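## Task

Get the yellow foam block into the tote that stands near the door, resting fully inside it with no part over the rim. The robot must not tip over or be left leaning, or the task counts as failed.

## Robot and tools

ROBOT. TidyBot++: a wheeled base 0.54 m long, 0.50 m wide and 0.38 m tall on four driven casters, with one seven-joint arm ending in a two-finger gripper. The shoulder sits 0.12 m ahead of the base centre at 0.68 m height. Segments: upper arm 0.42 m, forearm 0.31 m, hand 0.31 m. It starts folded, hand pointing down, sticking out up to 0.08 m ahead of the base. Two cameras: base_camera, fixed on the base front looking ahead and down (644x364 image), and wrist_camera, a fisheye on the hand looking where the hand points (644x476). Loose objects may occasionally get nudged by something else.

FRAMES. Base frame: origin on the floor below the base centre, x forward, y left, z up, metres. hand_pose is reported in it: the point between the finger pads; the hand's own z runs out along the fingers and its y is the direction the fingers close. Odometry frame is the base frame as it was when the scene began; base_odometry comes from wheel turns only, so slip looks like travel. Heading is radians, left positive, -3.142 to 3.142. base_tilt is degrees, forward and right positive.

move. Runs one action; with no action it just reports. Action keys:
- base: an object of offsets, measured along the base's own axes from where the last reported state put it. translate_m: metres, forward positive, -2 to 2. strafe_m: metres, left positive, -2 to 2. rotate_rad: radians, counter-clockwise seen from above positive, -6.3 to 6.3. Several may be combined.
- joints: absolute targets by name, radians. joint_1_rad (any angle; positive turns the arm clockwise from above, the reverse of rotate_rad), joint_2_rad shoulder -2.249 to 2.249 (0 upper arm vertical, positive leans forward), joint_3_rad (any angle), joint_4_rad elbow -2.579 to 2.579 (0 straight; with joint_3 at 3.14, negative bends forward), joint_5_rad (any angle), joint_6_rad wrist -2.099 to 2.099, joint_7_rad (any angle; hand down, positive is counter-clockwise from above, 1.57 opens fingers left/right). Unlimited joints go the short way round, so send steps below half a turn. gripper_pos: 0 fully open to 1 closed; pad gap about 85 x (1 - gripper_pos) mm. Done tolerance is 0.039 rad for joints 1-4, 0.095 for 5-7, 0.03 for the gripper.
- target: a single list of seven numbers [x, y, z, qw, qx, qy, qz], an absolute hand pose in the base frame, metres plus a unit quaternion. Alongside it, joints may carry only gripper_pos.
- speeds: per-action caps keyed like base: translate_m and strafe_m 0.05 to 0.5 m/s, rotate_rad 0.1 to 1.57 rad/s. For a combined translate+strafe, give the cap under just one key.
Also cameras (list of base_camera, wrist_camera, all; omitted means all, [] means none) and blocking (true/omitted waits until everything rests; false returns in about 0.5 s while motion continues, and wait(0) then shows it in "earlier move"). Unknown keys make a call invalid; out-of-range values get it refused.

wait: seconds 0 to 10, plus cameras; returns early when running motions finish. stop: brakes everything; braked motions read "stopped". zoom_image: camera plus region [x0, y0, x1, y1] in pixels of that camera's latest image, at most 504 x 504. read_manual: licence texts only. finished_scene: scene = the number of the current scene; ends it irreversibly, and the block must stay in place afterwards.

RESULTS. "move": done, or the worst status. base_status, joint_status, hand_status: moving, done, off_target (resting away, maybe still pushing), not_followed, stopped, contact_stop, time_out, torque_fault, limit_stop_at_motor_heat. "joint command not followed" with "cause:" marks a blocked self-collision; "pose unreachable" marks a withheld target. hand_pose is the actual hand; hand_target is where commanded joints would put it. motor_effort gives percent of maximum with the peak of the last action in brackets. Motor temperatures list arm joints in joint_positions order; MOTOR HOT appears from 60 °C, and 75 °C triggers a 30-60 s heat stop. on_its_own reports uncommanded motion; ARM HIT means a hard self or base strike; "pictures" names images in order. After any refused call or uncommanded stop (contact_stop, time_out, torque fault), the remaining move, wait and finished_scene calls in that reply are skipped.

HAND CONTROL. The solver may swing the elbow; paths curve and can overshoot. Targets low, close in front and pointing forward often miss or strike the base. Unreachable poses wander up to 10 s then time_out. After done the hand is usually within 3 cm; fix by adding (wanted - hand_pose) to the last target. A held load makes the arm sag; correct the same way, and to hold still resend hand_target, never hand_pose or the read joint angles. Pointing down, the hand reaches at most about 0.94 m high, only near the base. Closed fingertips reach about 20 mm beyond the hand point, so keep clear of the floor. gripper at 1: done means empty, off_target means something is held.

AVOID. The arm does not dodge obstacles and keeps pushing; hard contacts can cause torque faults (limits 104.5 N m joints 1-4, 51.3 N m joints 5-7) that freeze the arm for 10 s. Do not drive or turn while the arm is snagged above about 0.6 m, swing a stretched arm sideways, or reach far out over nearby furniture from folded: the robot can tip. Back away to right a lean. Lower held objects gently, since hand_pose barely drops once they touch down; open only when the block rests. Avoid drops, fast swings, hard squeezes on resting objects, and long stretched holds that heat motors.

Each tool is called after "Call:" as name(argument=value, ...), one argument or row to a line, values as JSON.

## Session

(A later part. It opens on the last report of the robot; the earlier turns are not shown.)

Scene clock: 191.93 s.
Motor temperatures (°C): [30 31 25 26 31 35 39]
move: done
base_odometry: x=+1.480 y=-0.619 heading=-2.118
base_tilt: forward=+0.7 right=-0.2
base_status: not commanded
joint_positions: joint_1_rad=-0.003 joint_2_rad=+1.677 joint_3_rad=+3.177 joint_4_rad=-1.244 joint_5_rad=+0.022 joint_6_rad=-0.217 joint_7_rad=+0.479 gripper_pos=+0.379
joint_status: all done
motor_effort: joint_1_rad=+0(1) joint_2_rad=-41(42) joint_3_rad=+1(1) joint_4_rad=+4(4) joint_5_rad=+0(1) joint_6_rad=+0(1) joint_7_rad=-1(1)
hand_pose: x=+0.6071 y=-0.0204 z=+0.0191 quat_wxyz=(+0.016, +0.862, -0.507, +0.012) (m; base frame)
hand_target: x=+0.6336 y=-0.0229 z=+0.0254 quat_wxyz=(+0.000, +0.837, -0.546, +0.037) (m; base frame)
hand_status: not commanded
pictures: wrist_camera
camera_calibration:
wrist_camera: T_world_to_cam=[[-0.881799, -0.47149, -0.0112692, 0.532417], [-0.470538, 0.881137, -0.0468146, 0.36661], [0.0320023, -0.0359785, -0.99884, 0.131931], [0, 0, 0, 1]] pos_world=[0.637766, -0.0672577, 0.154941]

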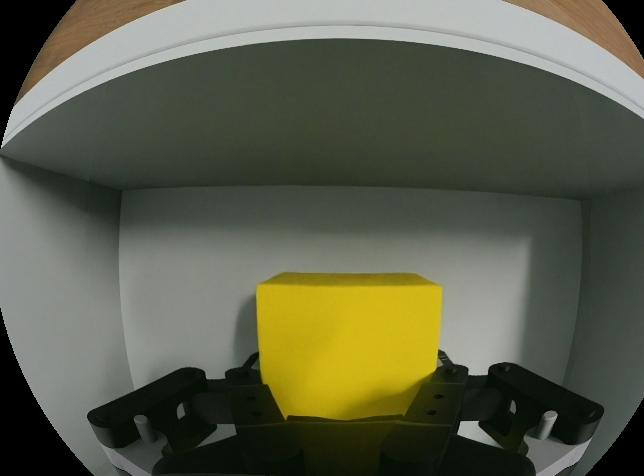

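Call:
move(
  joints={"joint_2_rad": 1.68, "joint_4_rad": -1.213, "joint_6_rad": -0.185},
  cameras=[],
)

Call:
move(
  joints={"joint_2_rad": 1.69, "joint_4_rad": -1.203, "joint_6_rad": -0.185},
  cameras=["wrist_camera"],
)

Scene clock: 193.37 s.
Motor temperatures (°C): [30 31 25 26 31 35 39]
move: done
base_odometry: x=+1.480 y=-0.619 heading=-2.118
base_tilt: forward=+0.7 right=-0.3
base_status: not commanded
joint_positions: joint_1_rad=-0.003 joint_2_rad=+1.685 joint_3_rad=+3.177 joint_4_rad=-1.233 joint_5_rad=+0.022 joint_6_rad=-0.217 joint_7_rad=+0.479 gripper_pos=+0.379
joint_status: all done
motor_effort: joint_1_rad=+0(1) joint_2_rad=-38(42) joint_3_rad=-1(1) joint_4_rad=+5(6) joint_5_rad=+0(1) joint_6_rad=+3(3) joint_7_rad=-1(1)
hand_pose: x=+0.6093 y=-0.0204 z=+0.0161 quat_wxyz=(+0.015, +0.862, -0.507, +0.013) (m; base frame)
hand_target: x=+0.6343 y=-0.0229 z=+0.0205 quat_wxyz=(+0.000, +0.837, -0.546, +0.038) (m; base frame)
hand_status: not commanded
pictures: none
No camera images: "cameras" was empty.

Scene clock: 193.87 s.
Motor temperatures (°C): [30 31 25 26 31 35 39]
move: done
base_odometry: x=+1.480 y=-0.619 heading=-2.118
base_tilt: forward=+0.7 right=-0.3
base_status: not commanded
joint_positions: joint_1_rad=-0.003 joint_2_rad=+1.686 joint_3_rad=+3.177 joint_4_rad=-1.231 joint_5_rad=+0.022 joint_6_rad=-0.217 joint_7_rad=+0.479 gripper_pos=+0.379
joint_status: all done
motor_effort: joint_1_rad=+0(0) joint_2_rad=-37(39) joint_3_rad=+0(1) joint_4_rad=+7(7) joint_5_rad=-1(1) joint_6_rad=+4(4) joint_7_rad=+0(1)
hand_pose: x=+0.6097 y=-0.0204 z=+0.0158 quat_wxyz=(+0.015, +0.862, -0.507, +0.014) (m; base frame)
hand_target: x=+0.6339 y=-0.0228 z=+0.0164 quat_wxyz=(+0.000, +0.837, -0.546, +0.038) (m; base frame)
hand_status: not commanded
pictures: wrist_camera
camera_calibration:
wrist_camera: T_world_to_cam=[[-0.881529, -0.471869, -0.015708, 0.534622], [-0.470679, 0.880938, -0.0490913, 0.367828], [0.0370025, -0.035882, -0.998671, 0.125576], [0, 0, 0, 1]] pos_world=[0.639767, -0.0672557, 0.151864]

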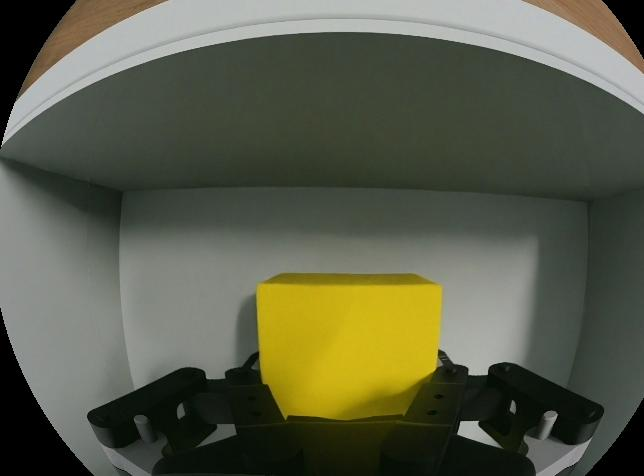

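Call:
move(
  joints={"gripper_pos": 0.05},
  cameras=[],
)

Call:
move(
  joints={"joint_2_rad": 1.566, "joint_4_rad": -1.335, "joint_6_rad": -0.2},
  cameras=[],
)

Call:
move(
  joints={"joint_2_rad": 1.40, "joint_4_rad": -1.47, "joint_6_rad": -0.24},
  cameras=[],
)

Call:
move(
  joints={"joint_2_rad": 1.13, "joint_4_rad": -1.60, "joint_6_rad": -0.38},
)

Scene clock: 196.87 s.
Motor temperatures (°C): [30 31 25 26 31 35 39]
move: done
base_odometry: x=+1.480 y=-0.619 heading=-2.118
base_tilt: forward=+0.7 right=-0.3
base_status: not commanded
joint_positions: joint_1_rad=-0.003 joint_2_rad=+1.700 joint_3_rad=+3.177 joint_4_rad=-1.220 joint_5_rad=+0.022 joint_6_rad=-0.204 joint_7_rad=+0.478 gripper_pos=+0.050
joint_status: all done
motor_effort: joint_1_rad=+0(1) joint_2_rad=-41(42) joint_3_rad=+0(1) joint_4_rad=+4(7) joint_5_rad=-1(1) joint_6_rad=+0(4) joint_7_rad=+0(1)
hand_pose: x=+0.6107 y=-0.0202 z=+0.0095 quat_wxyz=(+0.013, +0.862, -0.507, +0.018) (m; base frame)
hand_target: x=+0.6339 y=-0.0228 z=+0.0164 quat_wxyz=(+0.000, +0.837, -0.546, +0.038) (m; base frame)
hand_status: not commanded
pictures: none
No camera images: "cameras" was empty.

Scene clock: 198.17 s.
Motor temperatures (°C): [30 31 25 26 31 35 39]
move: done
base_odometry: x=+1.480 y=-0.619 heading=-2.118
base_tilt: forward=+0.7 right=-0.2
base_status: not commanded
joint_positions: joint_1_rad=-0.003 joint_2_rad=+1.593 joint_3_rad=+3.177 joint_4_rad=-1.320 joint_5_rad=+0.022 joint_6_rad=-0.204 joint_7_rad=+0.478 gripper_pos=+0.050
joint_status: all done
motor_effort: joint_1_rad=+1(1) joint_2_rad=-41(43) joint_3_rad=+1(1) joint_4_rad=+4(5) joint_5_rad=+0(1) joint_6_rad=+0(1) joint_7_rad=+0(1)
hand_pose: x=+0.6186 y=-0.0206 z=+0.0550 quat_wxyz=(+0.011, +0.861, -0.509, +0.021) (m; base frame)
hand_target: x=+0.6273 y=-0.0235 z=+0.0675 quat_wxyz=(+0.006, +0.836, -0.548, +0.028) (m; base frame)
hand_status: not commanded
pictures: none
No camera images: "cameras" was empty.

Scene clock: 199.60 s.
Motor temperatures (°C): [30 31 25 26 31 35 39]
move: done
base_odometry: x=+1.480 y=-0.619 heading=-2.118
base_tilt: forward=+0.7 right=-0.3
base_status: not commanded
joint_positions: joint_1_rad=-0.003 joint_2_rad=+1.422 joint_3_rad=+3.177 joint_4_rad=-1.453 joint_5_rad=+0.022 joint_6_rad=-0.208 joint_7_rad=+0.478 gripper_pos=+0.050
joint_status: all done
motor_effort: joint_1_rad=+1(1) joint_2_rad=-42(44) joint_3_rad=+0(2) joint_4_rad=+5(5) joint_5_rad=+0(1) joint_6_rad=+1(2) joint_7_rad=+0(1)
hand_pose: x=+0.6360 y=-0.0209 z=+0.1300 quat_wxyz=(+0.002, +0.859, -0.511, +0.035) (m; base frame)
hand_target: x=+0.6278 y=-0.0239 z=+0.1393 quat_wxyz=(+0.009, +0.834, -0.551, +0.025) (m; base frame)
hand_status: not commanded
pictures: none
No camera images: "cameras" was empty.

Scene clock: 201.20 s.
Motor temperatures (°C): [30 31 25 26 31 35 39]
move: done
base_odometry: x=+1.480 y=-0.619 heading=-2.118
base_tilt: forward=+0.7 right=-0.2
base_status: not commanded
joint_positions: joint_1_rad=-0.003 joint_2_rad=+1.151 joint_3_rad=+3.177 joint_4_rad=-1.584 joint_5_rad=+0.022 joint_6_rad=-0.340 joint_7_rad=+0.478 gripper_pos=+0.050
joint_status: all done
motor_effort: joint_1_rad=+0(1) joint_2_rad=-41(45) joint_3_rad=+0(2) joint_4_rad=+7(8) joint_5_rad=+1(1) joint_6_rad=+1(2) joint_7_rad=+0(1)
hand_pose: x=+0.6484 y=-0.0211 z=+0.2538 quat_wxyz=(+0.000, +0.856, -0.515, +0.039) (m; base frame)
hand_target: x=+0.6351 y=-0.0241 z=+0.2621 quat_wxyz=(+0.009, +0.831, -0.555, +0.025) (m; base frame)
hand_status: not commanded
pictures: base_camera, wrist_camera
camera_calibration:
wrist_camera: T_world_to_cam=[[-0.887578, -0.45564, -0.0678022, 0.589652], [-0.450768, 0.889399, -0.0760121, 0.392447], [0.0949374, -0.0369036, -0.994799, 0.32331], [0, 0, 0, 1]] pos_world=[0.669571, -0.0684413, 0.391439]

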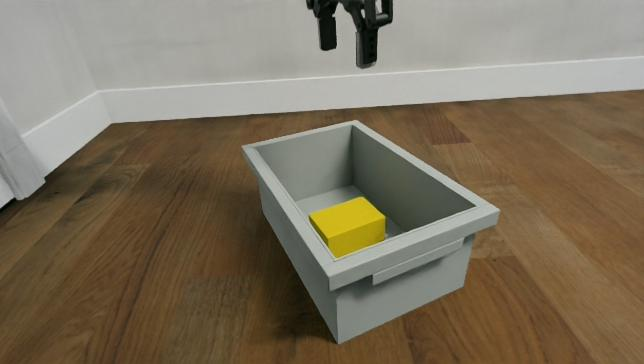

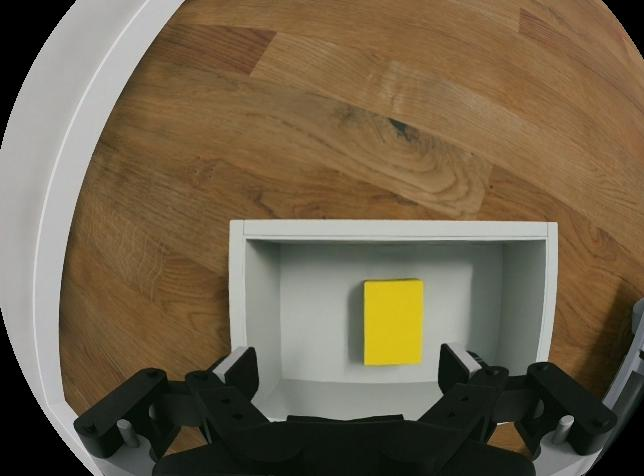

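The yellow block is flat inside the tote, and the gripper is clear of it. Finishing the scene.

Call:
finished_scene(
  scene=3,
)

The scene is finished: the task was done.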